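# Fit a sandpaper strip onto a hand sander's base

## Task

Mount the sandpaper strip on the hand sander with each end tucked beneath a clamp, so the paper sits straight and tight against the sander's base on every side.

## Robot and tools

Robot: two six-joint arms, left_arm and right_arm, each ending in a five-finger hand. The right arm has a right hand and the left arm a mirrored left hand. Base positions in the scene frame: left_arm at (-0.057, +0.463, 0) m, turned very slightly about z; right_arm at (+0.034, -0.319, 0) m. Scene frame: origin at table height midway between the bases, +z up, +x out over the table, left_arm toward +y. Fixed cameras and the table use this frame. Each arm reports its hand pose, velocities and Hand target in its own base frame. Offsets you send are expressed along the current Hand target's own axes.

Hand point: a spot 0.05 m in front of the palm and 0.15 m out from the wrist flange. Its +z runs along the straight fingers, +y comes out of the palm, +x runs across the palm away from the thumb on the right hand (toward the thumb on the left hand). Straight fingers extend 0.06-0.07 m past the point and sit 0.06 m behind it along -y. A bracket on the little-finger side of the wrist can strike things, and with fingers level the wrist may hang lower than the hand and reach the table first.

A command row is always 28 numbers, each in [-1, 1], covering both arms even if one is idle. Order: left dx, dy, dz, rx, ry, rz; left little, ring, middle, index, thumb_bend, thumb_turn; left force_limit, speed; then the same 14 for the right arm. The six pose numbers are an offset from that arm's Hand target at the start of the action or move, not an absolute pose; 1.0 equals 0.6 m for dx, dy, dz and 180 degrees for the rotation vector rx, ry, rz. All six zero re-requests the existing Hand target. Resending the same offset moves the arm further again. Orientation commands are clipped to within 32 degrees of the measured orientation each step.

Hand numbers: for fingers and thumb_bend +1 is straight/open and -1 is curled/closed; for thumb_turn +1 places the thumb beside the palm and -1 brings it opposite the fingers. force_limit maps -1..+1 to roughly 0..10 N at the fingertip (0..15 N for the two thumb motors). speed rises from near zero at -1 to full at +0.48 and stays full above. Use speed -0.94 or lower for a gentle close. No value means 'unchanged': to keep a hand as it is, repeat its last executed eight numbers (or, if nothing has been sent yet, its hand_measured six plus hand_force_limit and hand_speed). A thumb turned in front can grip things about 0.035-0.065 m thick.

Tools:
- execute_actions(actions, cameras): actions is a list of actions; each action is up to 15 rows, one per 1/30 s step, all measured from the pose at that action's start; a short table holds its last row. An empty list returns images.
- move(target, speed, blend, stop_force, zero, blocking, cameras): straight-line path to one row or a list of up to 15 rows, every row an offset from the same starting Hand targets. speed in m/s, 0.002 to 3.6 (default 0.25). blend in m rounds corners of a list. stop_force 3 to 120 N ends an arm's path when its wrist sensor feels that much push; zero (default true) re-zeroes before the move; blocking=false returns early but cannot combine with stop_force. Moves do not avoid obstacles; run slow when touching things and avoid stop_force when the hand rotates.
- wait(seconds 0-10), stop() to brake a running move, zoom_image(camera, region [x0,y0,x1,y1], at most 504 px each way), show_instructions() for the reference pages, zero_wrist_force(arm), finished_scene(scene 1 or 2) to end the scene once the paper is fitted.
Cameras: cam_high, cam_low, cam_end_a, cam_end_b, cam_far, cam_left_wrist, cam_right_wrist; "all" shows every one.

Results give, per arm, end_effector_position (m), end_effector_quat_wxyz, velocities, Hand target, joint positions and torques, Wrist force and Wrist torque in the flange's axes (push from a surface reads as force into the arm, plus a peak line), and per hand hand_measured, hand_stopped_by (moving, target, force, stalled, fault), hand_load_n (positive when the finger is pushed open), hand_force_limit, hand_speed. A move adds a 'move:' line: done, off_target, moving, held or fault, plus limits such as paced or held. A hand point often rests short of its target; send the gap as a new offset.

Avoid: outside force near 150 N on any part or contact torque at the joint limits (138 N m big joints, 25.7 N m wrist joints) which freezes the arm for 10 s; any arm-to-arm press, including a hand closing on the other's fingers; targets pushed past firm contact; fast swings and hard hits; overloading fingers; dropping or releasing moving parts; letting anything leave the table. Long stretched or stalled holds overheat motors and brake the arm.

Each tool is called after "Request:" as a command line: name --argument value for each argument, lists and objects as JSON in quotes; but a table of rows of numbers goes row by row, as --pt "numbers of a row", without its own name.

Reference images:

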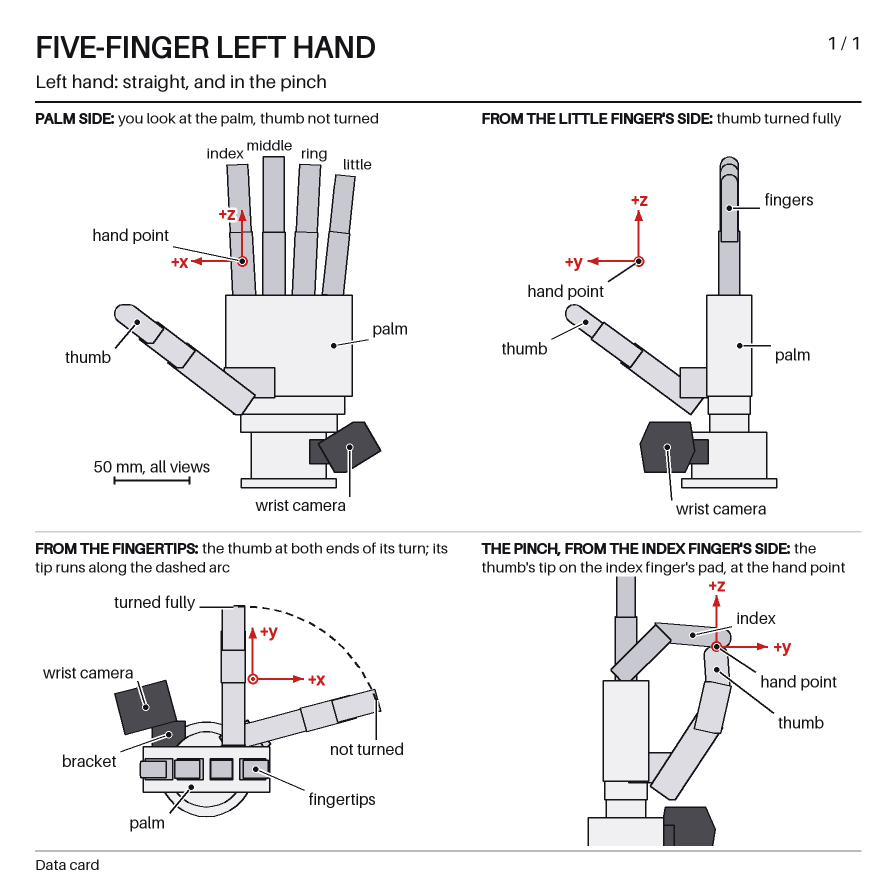

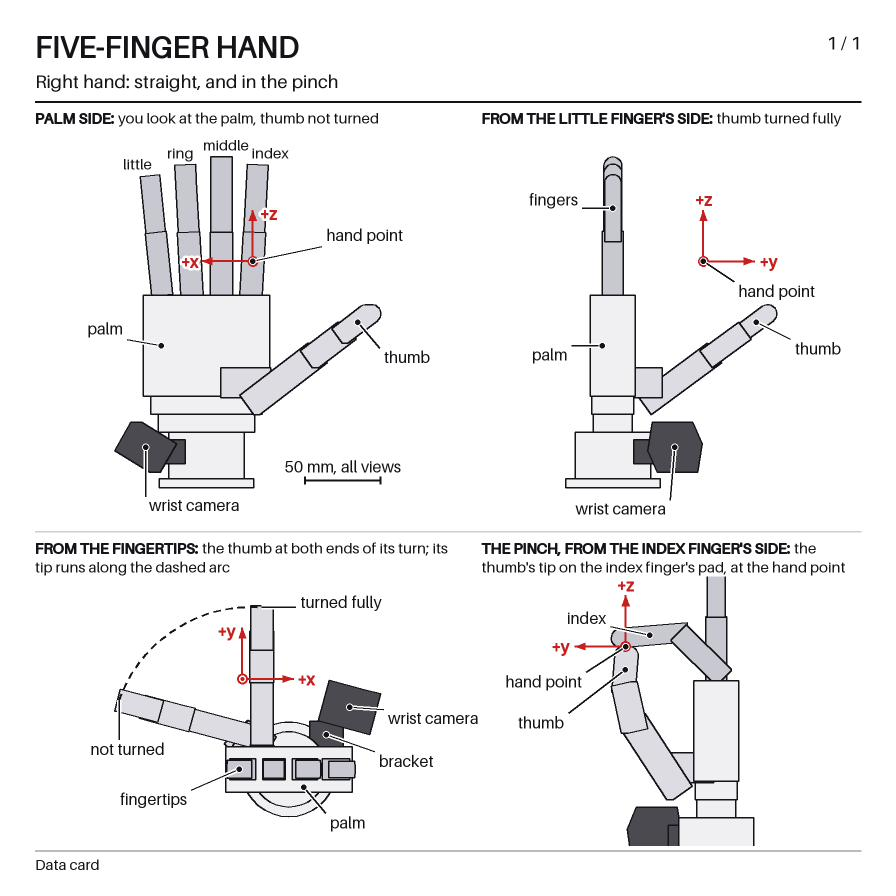

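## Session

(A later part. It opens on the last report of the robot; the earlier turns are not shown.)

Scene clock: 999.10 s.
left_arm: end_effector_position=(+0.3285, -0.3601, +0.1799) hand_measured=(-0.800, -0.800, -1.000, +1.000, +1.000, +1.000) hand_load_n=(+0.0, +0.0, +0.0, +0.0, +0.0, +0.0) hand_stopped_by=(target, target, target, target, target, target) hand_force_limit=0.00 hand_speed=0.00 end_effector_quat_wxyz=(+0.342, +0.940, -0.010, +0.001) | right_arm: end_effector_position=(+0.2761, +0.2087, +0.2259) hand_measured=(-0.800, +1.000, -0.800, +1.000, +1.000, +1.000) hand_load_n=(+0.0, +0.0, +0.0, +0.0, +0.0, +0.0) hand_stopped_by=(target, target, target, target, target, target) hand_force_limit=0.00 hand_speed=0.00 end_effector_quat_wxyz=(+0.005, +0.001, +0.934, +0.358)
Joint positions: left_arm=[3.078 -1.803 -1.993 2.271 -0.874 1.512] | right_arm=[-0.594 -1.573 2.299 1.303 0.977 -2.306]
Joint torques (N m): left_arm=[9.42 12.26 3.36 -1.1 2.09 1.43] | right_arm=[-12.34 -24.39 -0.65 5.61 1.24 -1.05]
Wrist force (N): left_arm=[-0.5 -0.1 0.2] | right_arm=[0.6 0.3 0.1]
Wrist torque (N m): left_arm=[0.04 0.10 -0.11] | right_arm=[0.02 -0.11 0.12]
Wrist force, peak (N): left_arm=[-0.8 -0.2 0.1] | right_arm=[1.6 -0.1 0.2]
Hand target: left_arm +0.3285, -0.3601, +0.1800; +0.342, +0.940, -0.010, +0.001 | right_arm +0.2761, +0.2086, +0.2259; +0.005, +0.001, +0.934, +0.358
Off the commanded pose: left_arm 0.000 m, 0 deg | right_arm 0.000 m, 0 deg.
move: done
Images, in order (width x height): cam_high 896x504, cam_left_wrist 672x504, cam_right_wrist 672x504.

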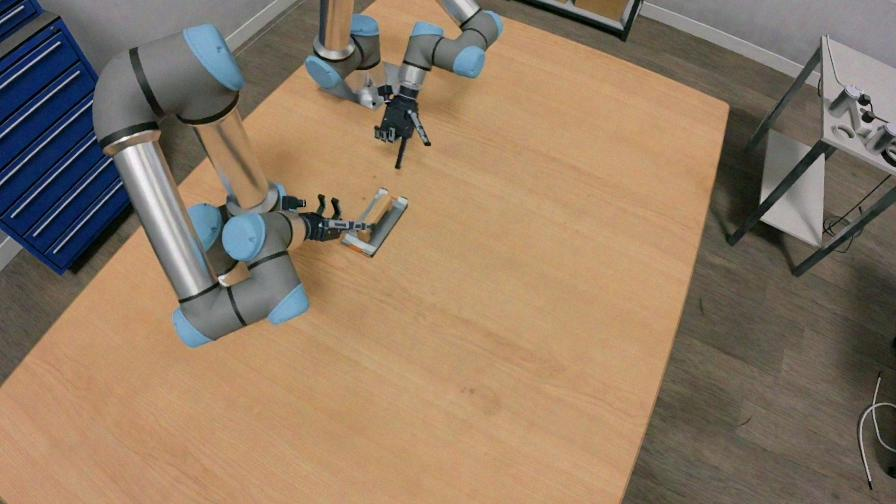

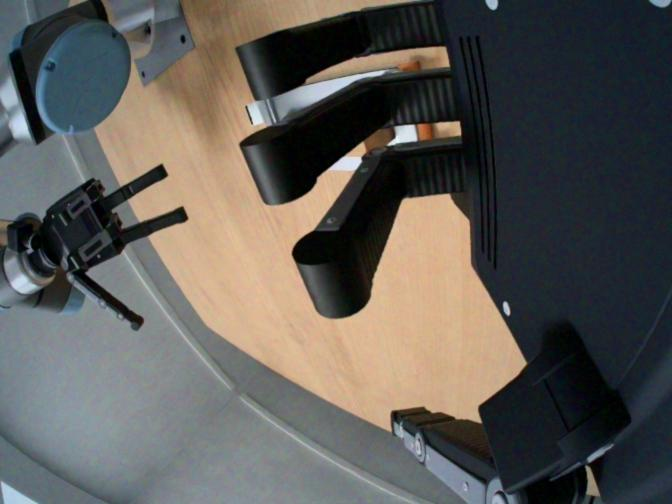

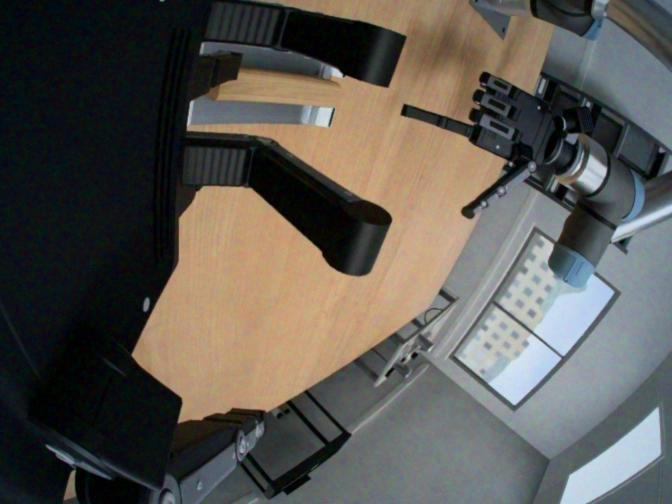

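Request:
move --target '[0.0003,-0.0109,0.097,0,0,0,-0.8,-0.8,-1,1,1,1,0,0,-0.1417,-0.1158,-0.1699,0,0,0,-0.8,1,-0.8,1,1,1,0,0]' --speed 0.12 --cameras '["cam_left_wrist","cam_right_wrist","cam_end_a","cam_far"]'

Scene clock: 1019.23 s.
left_arm: end_effector_position=(+0.3285, -0.3924, +0.1312) hand_measured=(-0.800, -0.800, -1.000, +1.000, +1.000, +1.000) hand_load_n=(+0.0, +0.0, +0.0, +0.0, +0.0, +0.0) hand_stopped_by=(target, target, target, target, target, target) hand_force_limit=0.00 hand_speed=0.00 end_effector_quat_wxyz=(+0.342, +0.940, -0.010, +0.001) | right_arm: end_effector_position=(+0.3601, +0.0884, +0.2559) hand_measured=(-0.800, +1.000, -0.800, +1.000, +1.000, +1.000) hand_load_n=(+0.0, +0.0, +0.0, +0.0, +0.0, +0.0) hand_stopped_by=(target, target, target, target, target, target) hand_force_limit=0.00 hand_speed=0.00 end_effector_quat_wxyz=(+0.005, +0.001, +0.934, +0.358)
Joint positions: left_arm=[2.977 -1.903 -1.989 2.451 -0.883 1.381] | right_arm=[-0.753 -1.359 1.98 1.494 1.053 -2.469]
Joint torques (N m): left_arm=[-6.95 15.08 22.2 -1.05 -0.4 -1.9] | right_arm=[-12.64 -10.84 -25.41 5.35 1.34 -1.3]
Wrist force (N): left_arm=[-0.5 -0.3 0.1] | right_arm=[0.7 0.1 0.3]
Wrist torque (N m): left_arm=[0.02 0.09 0.00] | right_arm=[0.01 -0.15 0.12]
Wrist force, peak (N): left_arm=[-0.9 -0.3 0.3] | right_arm=[1.2 0.9 0.7]
Hand target: left_arm +0.3285, -0.3925, +0.1312; +0.342, +0.940, -0.010, +0.001 | right_arm +0.3602, +0.0883, +0.2559; +0.005, +0.001, +0.934, +0.358
Off the commanded pose: left_arm 0.000 m, 0 deg | right_arm 0.000 m, 0 deg.
move: done
Images, in order (width x height): cam_end_a 896x504, cam_far 896x504, cam_left_wrist 672x504, cam_right_wrist 672x504.

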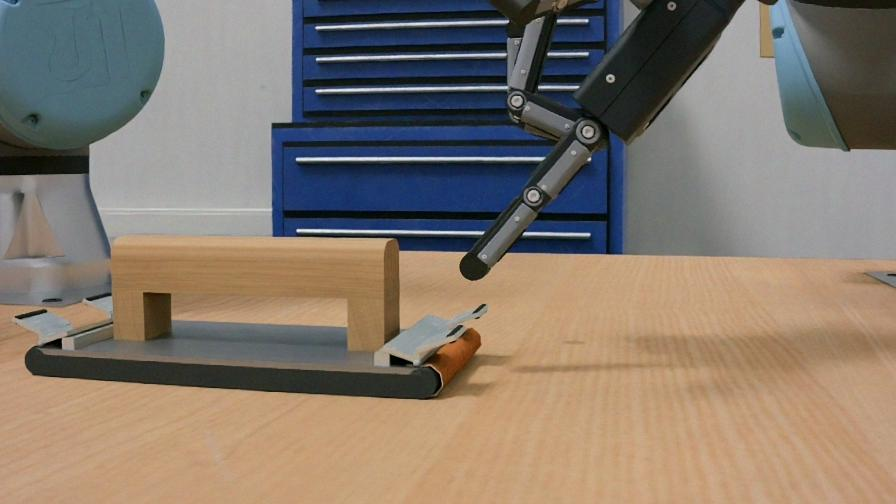

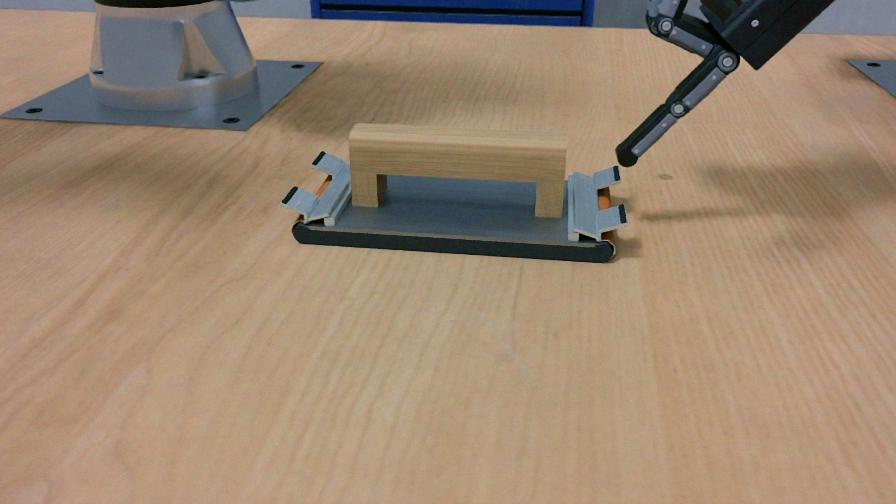

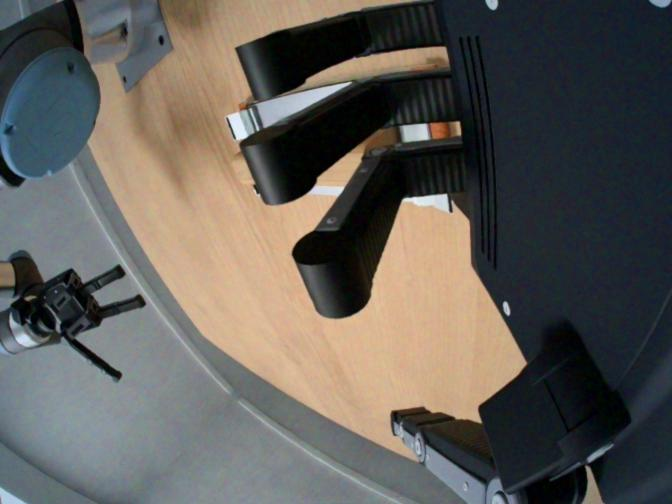

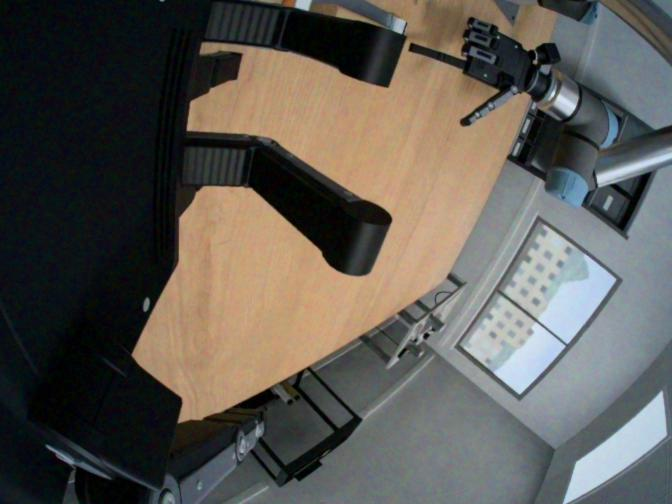

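Request:
move --target '[0,0,0,0,0,0,-0.8,-0.8,-1,1,1,1,0,0,0.2167,0.00015,-0.0023,0,0,0,-0.8,1,-0.8,1,1,1,0,0]' --speed 0.12 --cameras '["cam_right_wrist"]'

Request:
zoom_image --camera "cam_right_wrist" --region '[200, 40, 400, 190]'

Scene clock: 1034.63 s.
left_arm: end_effector_position=(+0.3285, -0.3925, +0.1312) hand_measured=(-0.800, -0.800, -1.000, +1.000, +1.000, +1.000) hand_load_n=(+0.0, +0.0, +0.0, +0.0, +0.0, +0.0) hand_stopped_by=(target, target, target, target, target, target) hand_force_limit=0.00 hand_speed=0.00 end_effector_quat_wxyz=(+0.342, +0.940, -0.010, +0.001) | right_arm: end_effector_position=(+0.2735, +0.0907, +0.2549) hand_measured=(-0.800, +1.000, -0.800, +1.000, +1.000, +1.000) hand_load_n=(+0.0, +0.0, +0.0, +0.0, +0.0, +0.0) hand_stopped_by=(target, target, target, target, target, target) hand_force_limit=0.00 hand_speed=0.00 end_effector_quat_wxyz=(+0.003, +0.000, +0.934, +0.358)
Joint positions: left_arm=[2.977 -1.903 -1.989 2.451 -0.883 1.381] | right_arm=[-0.981 -1.548 2.227 1.531 1.186 -2.681]
Joint torques (N m): left_arm=[-7.34 16.85 20.49 -0.93 -0.39 -1.99] | right_arm=[11.86 -0.67 -25.72 0.55 -2.19 1.44]
Wrist force (N): left_arm=[-0.3 -0.4 0.1] | right_arm=[1.1 0.4 0.6]
Wrist torque (N m): left_arm=[0.00 0.06 0.01] | right_arm=[0.04 -0.20 0.02]
Wrist force, peak (N): left_arm=[-0.7 -0.6 0.1] | right_arm=[4.3 0.7 0.7]
Hand target: left_arm +0.3285, -0.3925, +0.1312; +0.342, +0.940, -0.010, +0.001 | right_arm +0.2736, +0.0907, +0.2549; +0.003, +0.000, +0.934, +0.358 (not the last commanded pose)
Off the commanded pose: left_arm 0.000 m, 0 deg | right_arm 0.043 m, 0 deg.
move: held (right_arm; a check stopped the path); limits=held
pose unreachable (right arm): on one or more control steps of this call, first in action 0 (counted from 0), this arm could not follow its commanded pose, so it was not sent that pose on those steps. It may still have moved: this result reports where it is.
cause: moving toward the commanded pose would bring two parts of the arm too close to each other (joints 3 (elbow) to 6 (wrist 3) lie between them).
Images, in order (width x height): cam_right_wrist 672x504.

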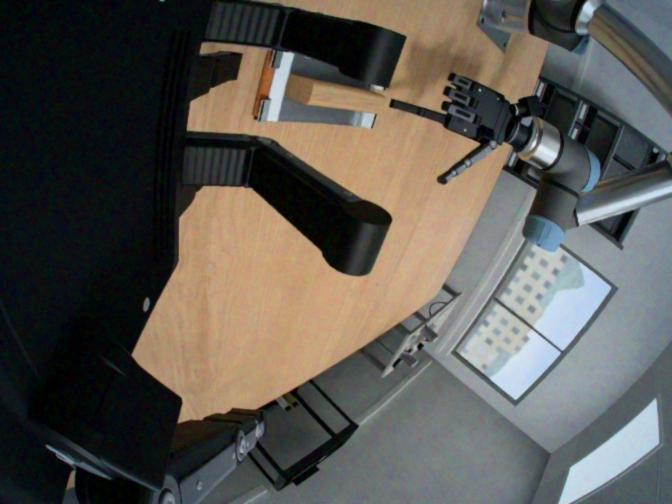

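Scaled by 2.520 from the camera's 672x504 image, which has a finer 960x720 frame.

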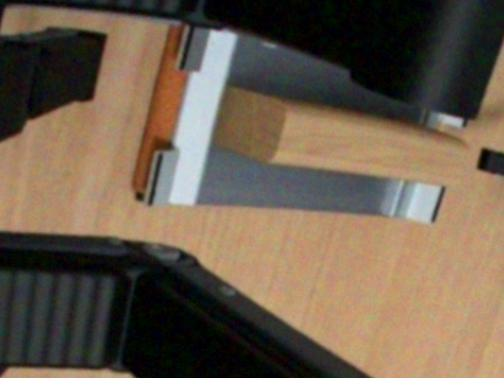

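Request:
move --target '[-0.0004,0.0459,0.0386,0,0,0,-0.8,-0.8,-1,1,1,1,0,0,0,0,0,0,0,0,-0.8,1,-0.8,1,1,1,0,0]' --speed 0.012 --stop_force 3 --cameras '["cam_end_a","cam_end_b","cam_far"]'

Request:
zoom_image --camera "cam_end_a" --region '[360, 280, 500, 420]'

Request:
zoom_image --camera "cam_end_b" --region '[360, 250, 520, 410]'

Scene clock: 1080.13 s.
left_arm: end_effector_position=(+0.3277, -0.4247, +0.1311) hand_measured=(-0.800, -0.800, -1.000, +1.000, +1.000, +1.000) hand_load_n=(+0.0, +0.0, +0.0, +0.0, +0.0, +0.0) hand_stopped_by=(target, target, target, target, target, target) hand_force_limit=0.00 hand_speed=0.00 end_effector_quat_wxyz=(+0.342, +0.940, -0.010, +0.001) | right_arm: end_effector_position=(+0.2736, +0.0907, +0.2549) hand_measured=(-0.800, +1.000, -0.800, +1.000, +1.000, +1.000) hand_load_n=(+0.0, +0.0, +0.0, +0.0, +0.0, +0.0) hand_stopped_by=(target, target, target, target, target, target) hand_force_limit=0.00 hand_speed=0.00 end_effector_quat_wxyz=(+0.003, +0.000, +0.934, +0.358)
Joint positions: left_arm=[2.883 -1.923 -1.934 2.491 -0.899 1.261] | right_arm=[-0.981 -1.547 2.226 1.531 1.185 -2.68]
Joint torques (N m): left_arm=[8.44 33.45 3.86 -3.86 2.02 1.54] | right_arm=[11.21 -1.4 -25.28 0.61 -2.25 1.4]
Wrist force (N): left_arm=[-0.5 -0.4 0.3] | right_arm=[1.0 0.4 0.6]
Wrist torque (N m): left_arm=[-0.01 0.12 -0.11] | right_arm=[0.05 -0.17 0.02]
Wrist force, peak (N): left_arm=[-1.1 -2.4 -2.4] | right_arm=[1.5 0.1 0.7]
Hand target: left_arm +0.3277, -0.4247, +0.1311; +0.342, +0.940, -0.010, +0.001 (not the last commanded pose) | right_arm +0.2736, +0.0907, +0.2549; +0.003, +0.000, +0.934, +0.358
Off the commanded pose: left_arm 0.004 m, 0 deg | right_arm 0.000 m, 0 deg.
move: contact (left_arm)
Images, in order (width x height): cam_end_a 896x504, cam_end_b 896x504, cam_far 896x504.

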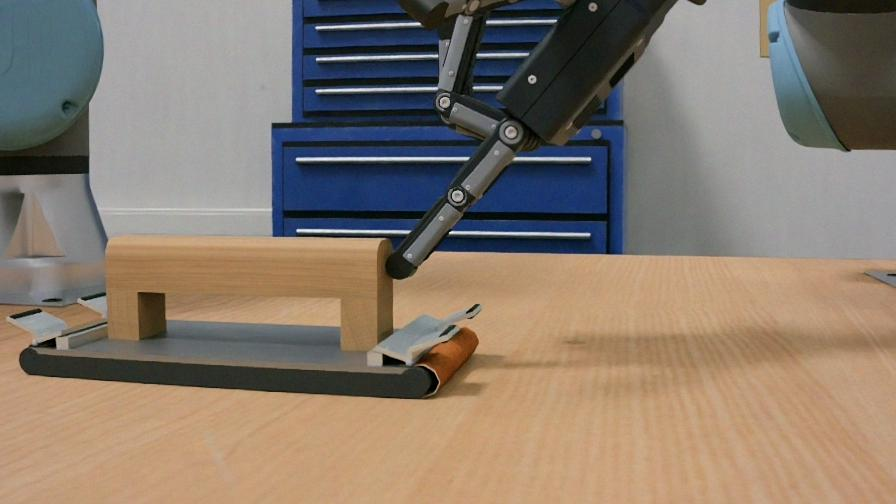

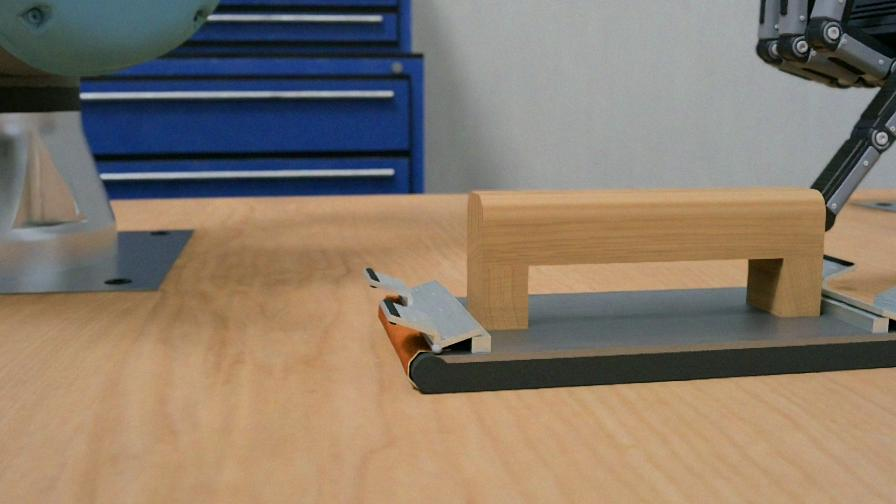

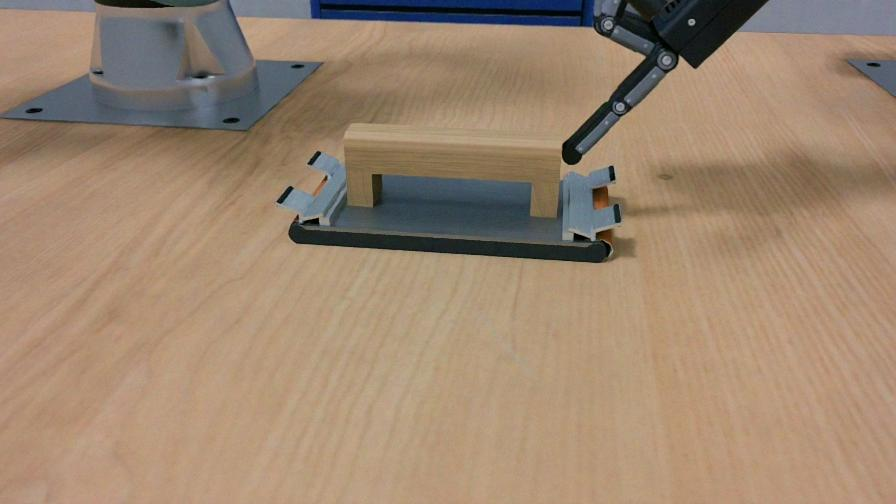

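Scaled by 3.600 from the camera's 896x504 image, which has a finer 1280x720 frame.

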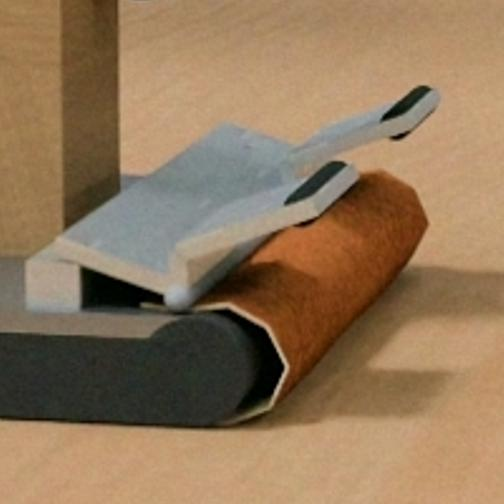

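Scaled by 3.150 from the camera's 896x504 image, which has a finer 1280x720 frame.

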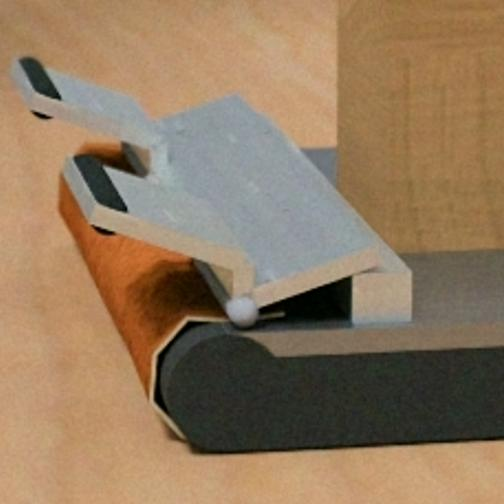

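Request:
move --pt "0.0005 -0.0509 -0.0428 0 0 0 -0.8 -0.8 -1 1 1 1 0 0 0.0377 0.097 0.165 0 0 0 -0.8 -0.8 -0.8 1 1 1 0 0" --pt "0.0005 -0.0509 -0.0428 0 0 0 -0.8 -0.8 -1 1 1 1 0 0 0.0392 0.0273 0.3085 0 0 0 -0.8 -0.8 -0.8 1 1 1 0 0" --speed 0.1 --blend 0.02 --cameras '["cam_end_a","cam_end_b","cam_far"]'

Request:
zoom_image --camera "cam_end_b" --region '[360, 170, 560, 410]'

Request:
zoom_image --camera "cam_far" --region '[260, 80, 440, 260]'

Scene clock: 1110.47 s.
left_arm: end_effector_position=(+0.3287, -0.3848, +0.1312) hand_measured=(-0.800, -0.800, -1.000, +1.000, +1.000, +1.000) hand_load_n=(+0.0, +0.0, +0.0, +0.0, +0.0, +0.0) hand_stopped_by=(target, target, target, target, target, target) hand_force_limit=0.00 hand_speed=0.00 end_effector_quat_wxyz=(+0.342, +0.940, -0.010, +0.001) | right_arm: end_effector_position=(+0.2509, +0.2266, +0.1281) hand_measured=(-0.800, -0.800, -0.800, +1.000, +1.000, +1.000) hand_load_n=(+0.0, +0.0, +0.0, +0.0, +0.0, +0.0) hand_stopped_by=(target, target, target, target, target, target) hand_force_limit=0.00 hand_speed=0.00 end_effector_quat_wxyz=(+0.003, +0.000, +0.934, +0.358)
Joint positions: left_arm=[3 -1.899 -2.002 2.44 -0.88 1.411] | right_arm=[-0.586 -1.37 2.467 0.93 0.977 -2.299]
Joint torques (N m): left_arm=[8.6 32.33 2.52 -4.01 2.13 1.6] | right_arm=[10.4 -3.02 -18.58 0.68 -2.63 1.52]
Wrist force (N): left_arm=[-0.4 -0.4 0.1] | right_arm=[0.4 0.2 0.3]
Wrist torque (N m): left_arm=[-0.01 0.08 -0.10] | right_arm=[0.04 -0.02 -0.03]
Wrist force, peak (N): left_arm=[-0.9 -0.5 0.2] | right_arm=[1.7 0.0 0.0]
Hand target: left_arm +0.3287, -0.3848, +0.1312; +0.342, +0.940, -0.010, +0.001 | right_arm +0.2509, +0.2267, +0.1281; +0.003, +0.000, +0.934, +0.358
Off the commanded pose: left_arm 0.000 m, 0 deg | right_arm 0.000 m, 0 deg.
move: done
Images, in order (width x height): cam_end_a 896x504, cam_end_b 896x504, cam_far 896x504.

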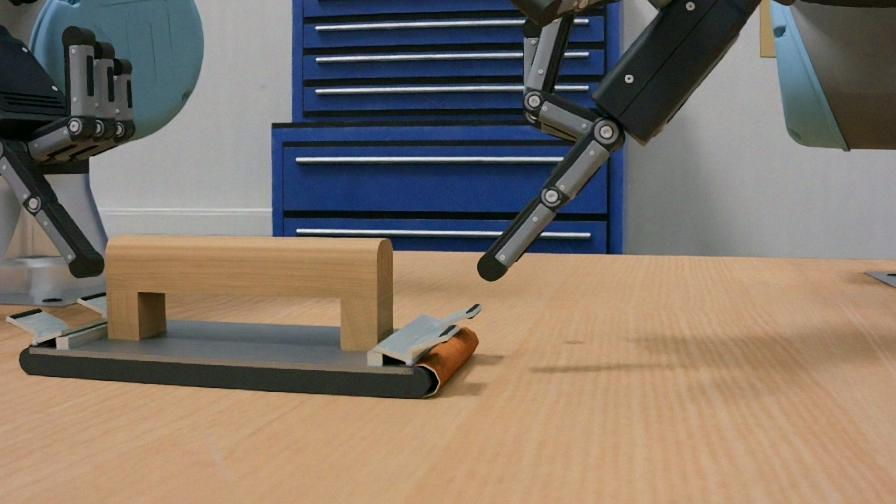

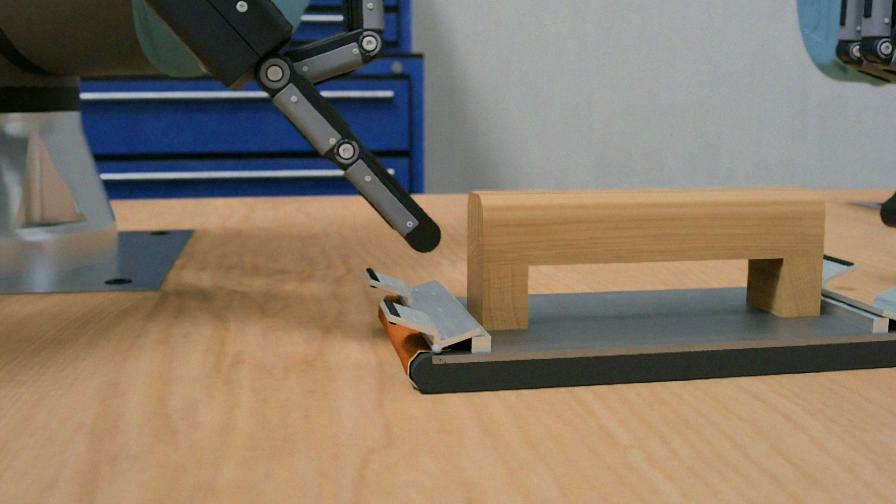

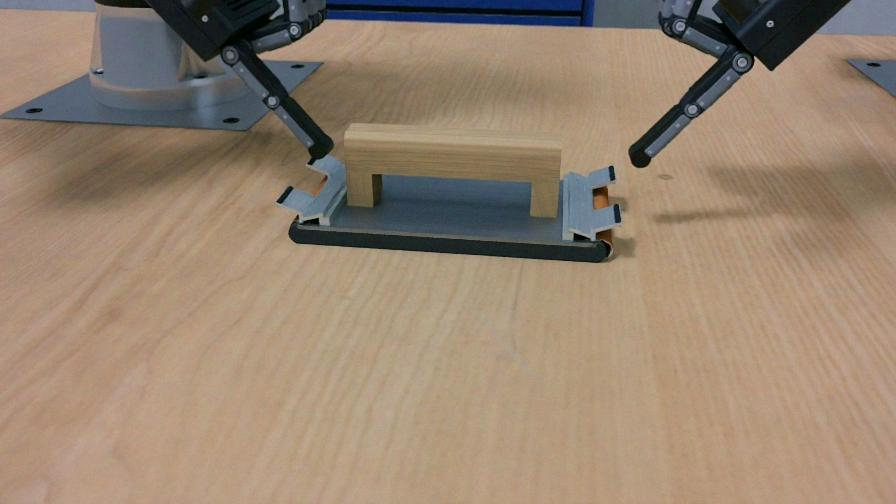

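Scaled by 2.100 from the camera's 896x504 image, which has a finer 1280x720 frame.

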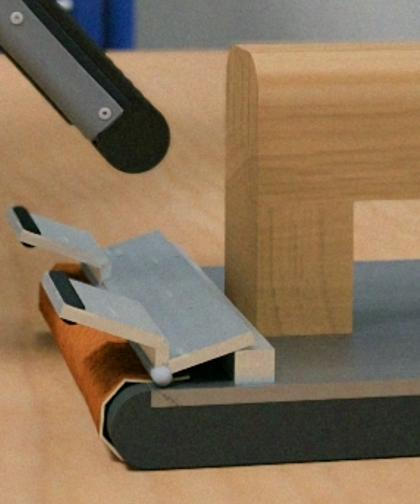

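Scaled by 2.800 from the camera's 896x504 image, which has a finer 1280x720 frame.

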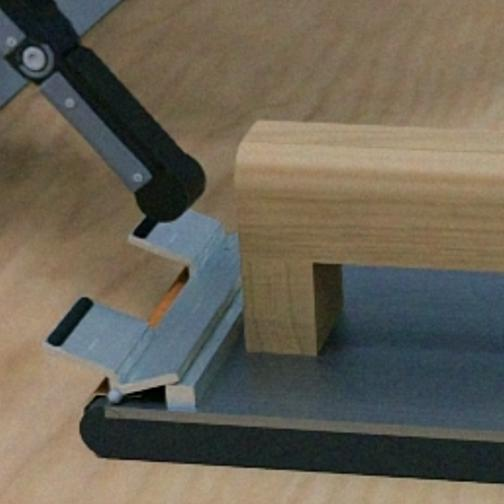

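Request:
move --target '[0,0,0,0,0,0,-0.8,-0.8,-1,1,1,1,0,0,0.0001,0.0118,0.0106,0,0,0,-0.8,-0.8,-0.8,1,1,1,0,0]' --speed 0.03 --cameras '["cam_end_b","cam_end_a","cam_far"]'

Request:
zoom_image --camera "cam_end_b" --region '[360, 170, 560, 410]'

Request:
zoom_image --camera "cam_far" --region '[260, 80, 440, 260]'

Scene clock: 1135.73 s.
left_arm: end_effector_position=(+0.3287, -0.3848, +0.1312) hand_measured=(-0.800, -0.800, -1.000, +1.000, +1.000, +1.000) hand_load_n=(+0.0, +0.0, +0.0, +0.5, +0.0, +0.0) hand_stopped_by=(target, target, target, target, target, target) hand_force_limit=0.00 hand_speed=0.00 end_effector_quat_wxyz=(+0.342, +0.940, -0.010, +0.001) | right_arm: end_effector_position=(+0.2509, +0.2361, +0.1281) hand_measured=(-0.800, -0.800, -0.800, +1.000, +1.000, +1.000) hand_load_n=(+0.0, +0.5, +0.0, +0.0, +0.0, +0.0) hand_stopped_by=(target, target, target, target, target, target) hand_force_limit=0.00 hand_speed=0.00 end_effector_quat_wxyz=(+0.003, +0.000, +0.934, +0.358)
Joint positions: left_arm=[3 -1.899 -2.002 2.44 -0.88 1.411] | right_arm=[-0.54 -1.374 2.46 0.914 0.957 -2.248]
Joint torques (N m): left_arm=[9.05 31.19 2.5 -3.95 2.04 1.36] | right_arm=[11.14 -26.39 -19.1 0.45 -2.59 1.49]
Wrist force (N): left_arm=[-0.5 -0.3 -0.1] | right_arm=[0.6 0.2 -0.3]
Wrist torque (N m): left_arm=[0.02 0.09 -0.11] | right_arm=[0.08 -0.04 -0.04]
Wrist force, peak (N): left_arm=[-0.6 -0.5 0.1] | right_arm=[1.0 0.4 0.2]
Hand target: left_arm +0.3287, -0.3848, +0.1312; +0.342, +0.940, -0.010, +0.001 | right_arm +0.2509, +0.2362, +0.1281; +0.003, +0.000, +0.934, +0.358
Off the commanded pose: left_arm 0.000 m, 0 deg | right_arm 0.000 m, 0 deg.
move: done
Images, in order (width x height): cam_end_a 896x504, cam_end_b 896x504, cam_far 896x504.

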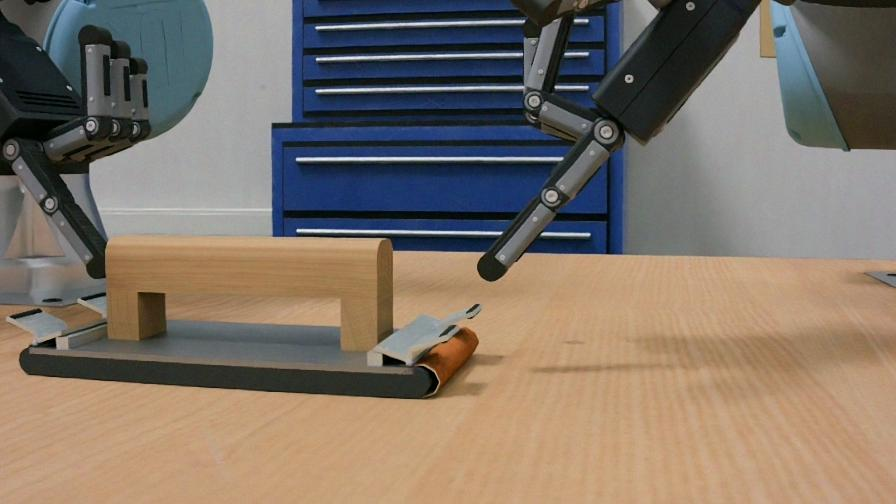

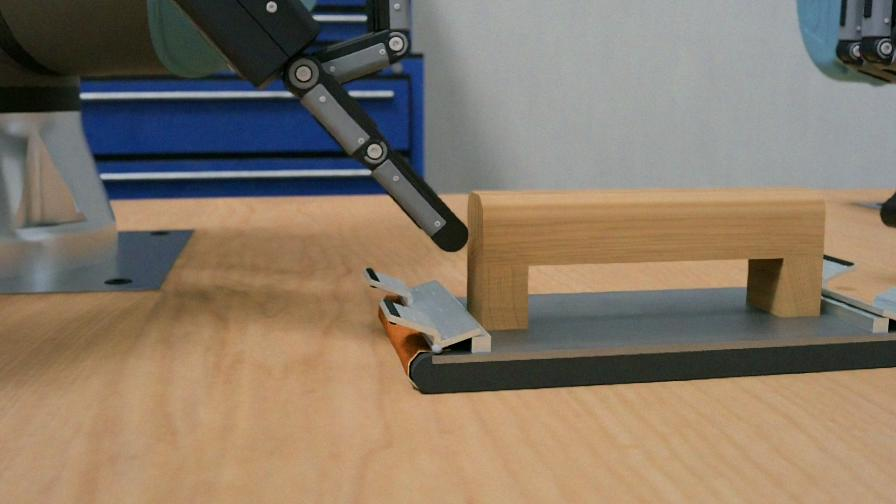

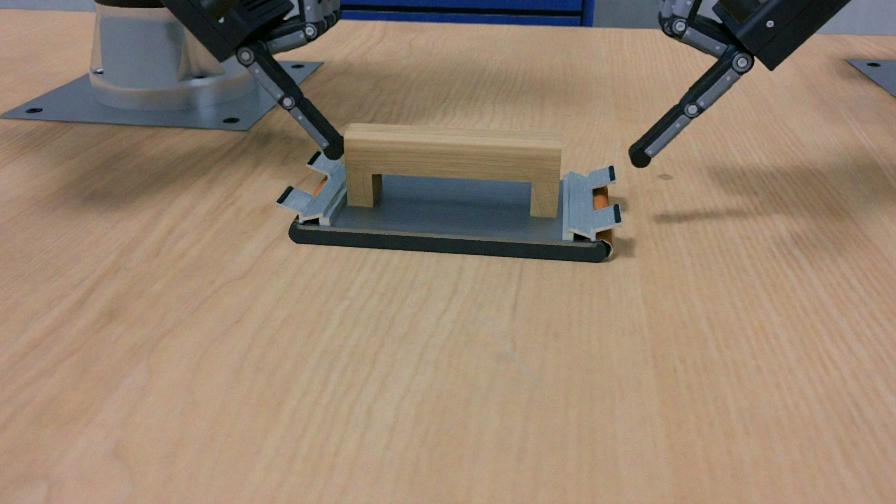

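Scaled by 2.100 from the camera's 896x504 image, which has a finer 1280x720 frame.

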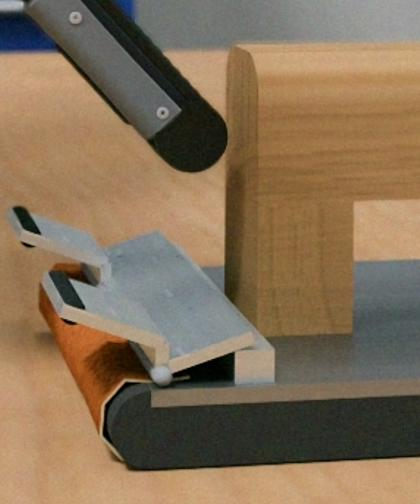

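Scaled by 2.800 from the camera's 896x504 image, which has a finer 1280x720 frame.

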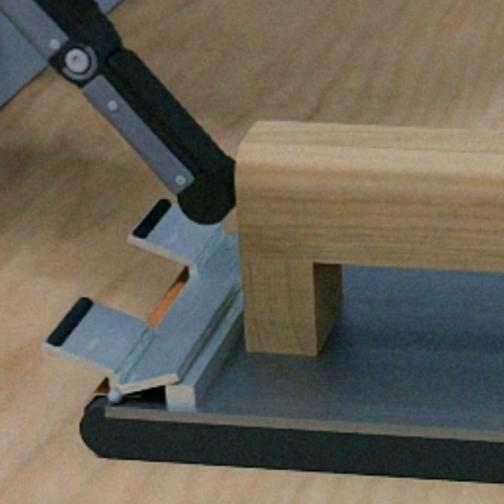

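Request:
move --target '[0,0,0,0,0,0,-0.8,-0.8,-1,1,1,1,0,0,0,0.0041,0.0037,0,0,0,-0.8,-0.8,-0.8,1,1,1,0,0]' --speed 0.01 --cameras '["cam_end_b","cam_end_a"]'

Request:
zoom_image --camera "cam_end_b" --region '[360, 250, 520, 410]'

Request:
zoom_image --camera "cam_end_a" --region '[360, 280, 500, 420]'

Scene clock: 1144.07 s.
left_arm: end_effector_position=(+0.3287, -0.3848, +0.1312) hand_measured=(-0.800, -0.800, -1.000, +1.000, +1.000, +1.000) hand_load_n=(+0.0, +0.0, +0.0, +0.0, +0.0, +0.0) hand_stopped_by=(target, target, target, target, target, target) hand_force_limit=0.00 hand_speed=0.00 end_effector_quat_wxyz=(+0.342, +0.940, -0.010, +0.001) | right_arm: end_effector_position=(+0.2509, +0.2394, +0.1280) hand_measured=(-0.800, -0.800, -0.800, +1.000, +1.000, +1.000) hand_load_n=(+0.0, +0.0, +0.0, +0.5, +0.0, +0.0) hand_stopped_by=(target, target, target, target, target, target) hand_force_limit=0.00 hand_speed=0.00 end_effector_quat_wxyz=(+0.003, +0.000, +0.934, +0.358) end_effector_velocity=(+0.001, +0.000, +0.000) end_effector_angular_velocity=(+0.000, +0.001, -0.001)
Joint positions: left_arm=[3 -1.899 -2.002 2.44 -0.88 1.411] | right_arm=[-0.524 -1.376 2.457 0.908 0.951 -2.23]
Joint velocities: left_arm=[within noise] | right_arm=[0.003 0 -0.002 0 -0.001 0.005]
Joint torques (N m): left_arm=[8.31 31.04 2.04 -4.09 1.94 1.47] | right_arm=[12.31 -26.55 -18.85 0.62 -2.79 1.41]
Wrist force (N): left_arm=[-0.4 -0.3 0.0] | right_arm=[0.6 -0.9 -1.2]
Wrist torque (N m): left_arm=[0.03 0.08 -0.10] | right_arm=[0.18 -0.03 -0.06]
Wrist force, peak (N): left_arm=[-0.6 -0.4 0.2] | right_arm=[0.7 -0.9 -1.5]
Hand target: left_arm +0.3287, -0.3848, +0.1312; +0.342, +0.940, -0.010, +0.001 | right_arm +0.2509, +0.2395, +0.1280; +0.003, +0.000, +0.934, +0.358
Off the commanded pose: left_arm 0.000 m, 0 deg | right_arm 0.000 m, 0 deg.
move: done
Images, in order (width x height): cam_end_a 896x504, cam_end_b 896x504.

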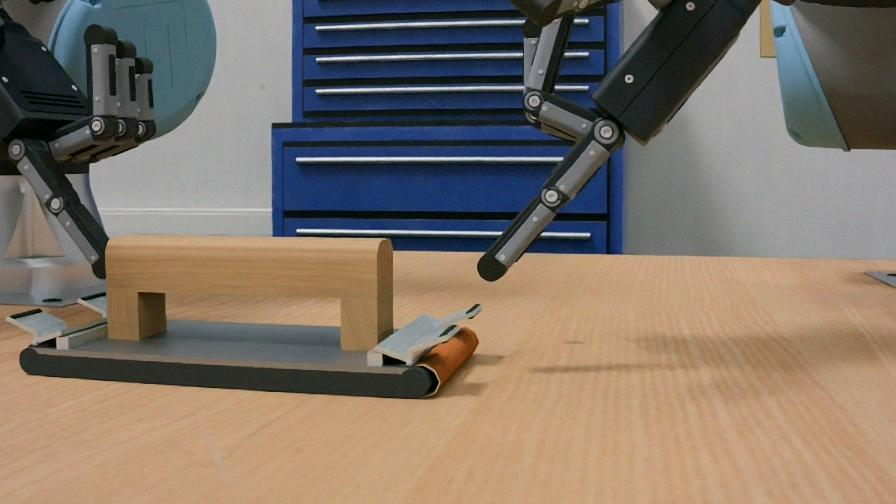

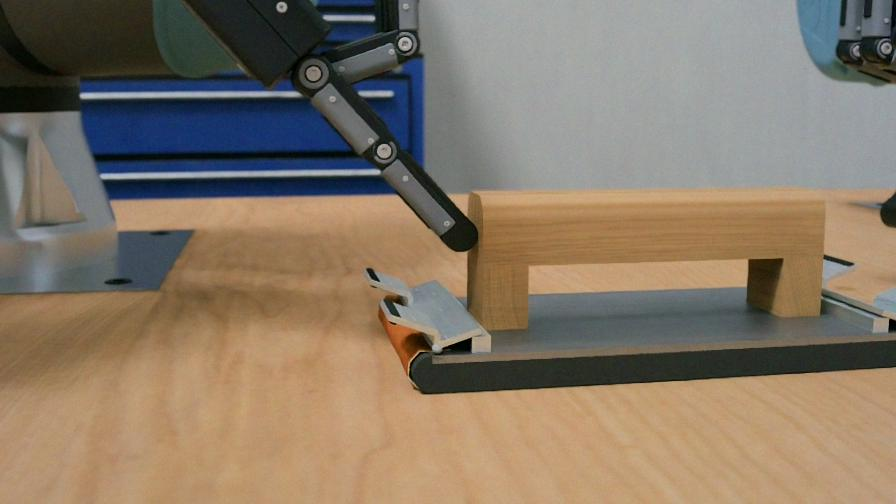

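Scaled by 3.150 from the camera's 896x504 image, which has a finer 1280x720 frame.

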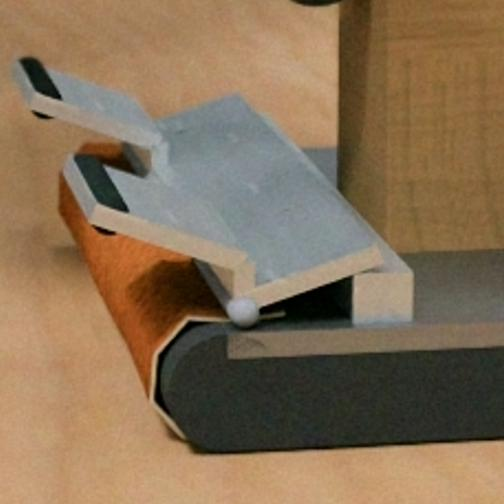

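Scaled by 3.600 from the camera's 896x504 image, which has a finer 1280x720 frame.

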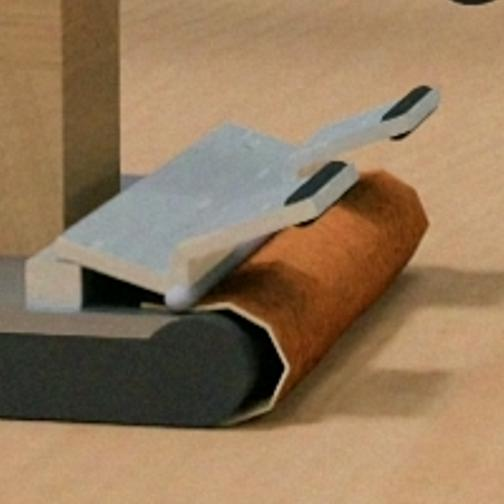

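Request:
move --target '[0,0,0,0,0,0,-0.8,-0.8,-1,1,1,1,0,0,0,0.0017,0.00155,0,0,0,-0.8,-0.8,-0.8,1,1,1,0,0]' --speed 0.01 --cameras '["cam_end_b","cam_end_a"]'

Request:
zoom_image --camera "cam_end_b" --region '[360, 250, 520, 410]'

Request:
zoom_image --camera "cam_end_a" --region '[360, 280, 500, 420]'

Scene clock: 1152.00 s.
left_arm: end_effector_position=(+0.3287, -0.3848, +0.1312) hand_measured=(-0.800, -0.800, -1.000, +1.000, +1.000, +1.000) hand_load_n=(+0.0, +0.0, +0.0, +0.0, +0.0, +0.0) hand_stopped_by=(target, target, target, target, target, target) hand_force_limit=0.00 hand_speed=0.00 end_effector_quat_wxyz=(+0.342, +0.940, -0.010, +0.001) | right_arm: end_effector_position=(+0.2509, +0.2408, +0.1280) hand_measured=(-0.800, -0.800, -0.800, +1.000, +1.000, +1.000) hand_load_n=(+0.0, +0.0, +0.0, +0.0, +0.0, +0.0) hand_stopped_by=(target, target, target, target, target, target) hand_force_limit=0.00 hand_speed=0.00 end_effector_quat_wxyz=(+0.003, +0.000, +0.934, +0.358)
Joint positions: left_arm=[3 -1.899 -2.002 2.44 -0.88 1.411] | right_arm=[-0.517 -1.376 2.455 0.905 0.948 -2.222]
Joint torques (N m): left_arm=[8 30.28 2.88 -3.88 1.97 1.53] | right_arm=[11.53 -26.84 -19.65 0.6 -3.07 1.42]
Wrist force (N): left_arm=[-0.4 -0.4 0.1] | right_arm=[0.7 -1.0 -1.8]
Wrist torque (N m): left_arm=[0.01 0.08 -0.11] | right_arm=[0.23 0.00 -0.07]
Wrist force, peak (N): left_arm=[-0.6 -0.6 0.1] | right_arm=[0.8 -1.1 -2.3]
Hand target: left_arm +0.3287, -0.3848, +0.1312; +0.342, +0.940, -0.010, +0.001 | right_arm +0.2509, +0.2409, +0.1280; +0.003, +0.000, +0.934, +0.358
Off the commanded pose: left_arm 0.000 m, 0 deg | right_arm 0.000 m, 0 deg.
move: done
Images, in order (width x height): cam_end_a 896x504, cam_end_b 896x504.

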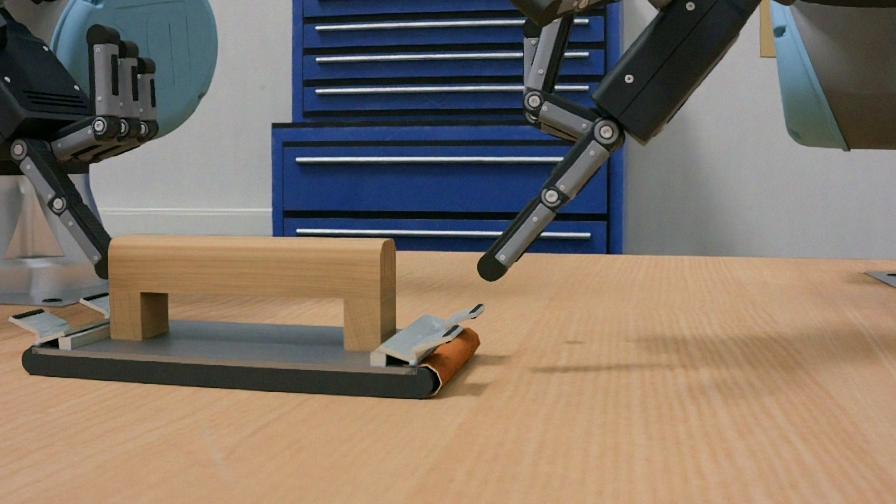

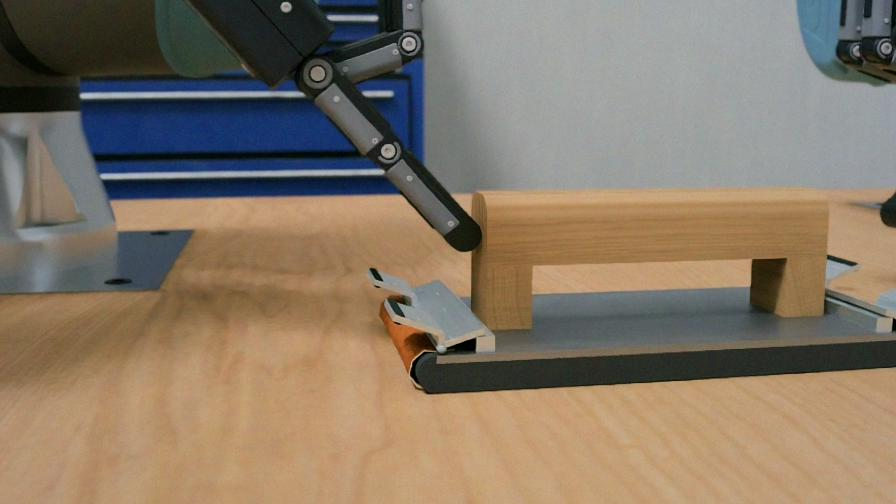

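Scaled by 3.150 from the camera's 896x504 image, which has a finer 1280x720 frame.

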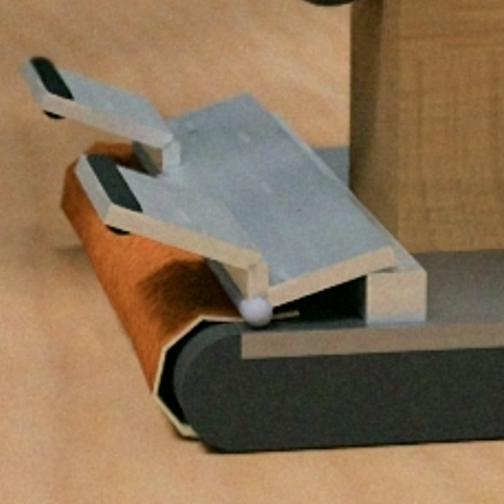

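Scaled by 3.600 from the camera's 896x504 image, which has a finer 1280x720 frame.

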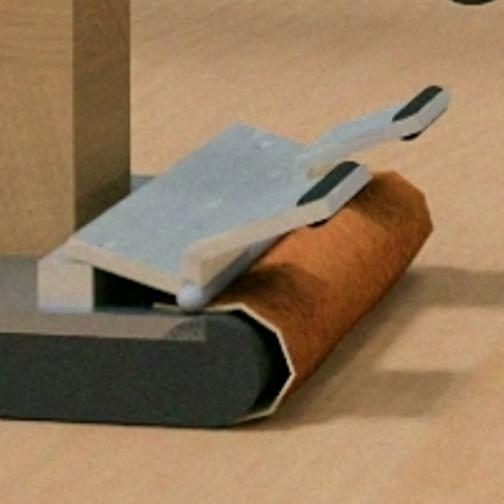

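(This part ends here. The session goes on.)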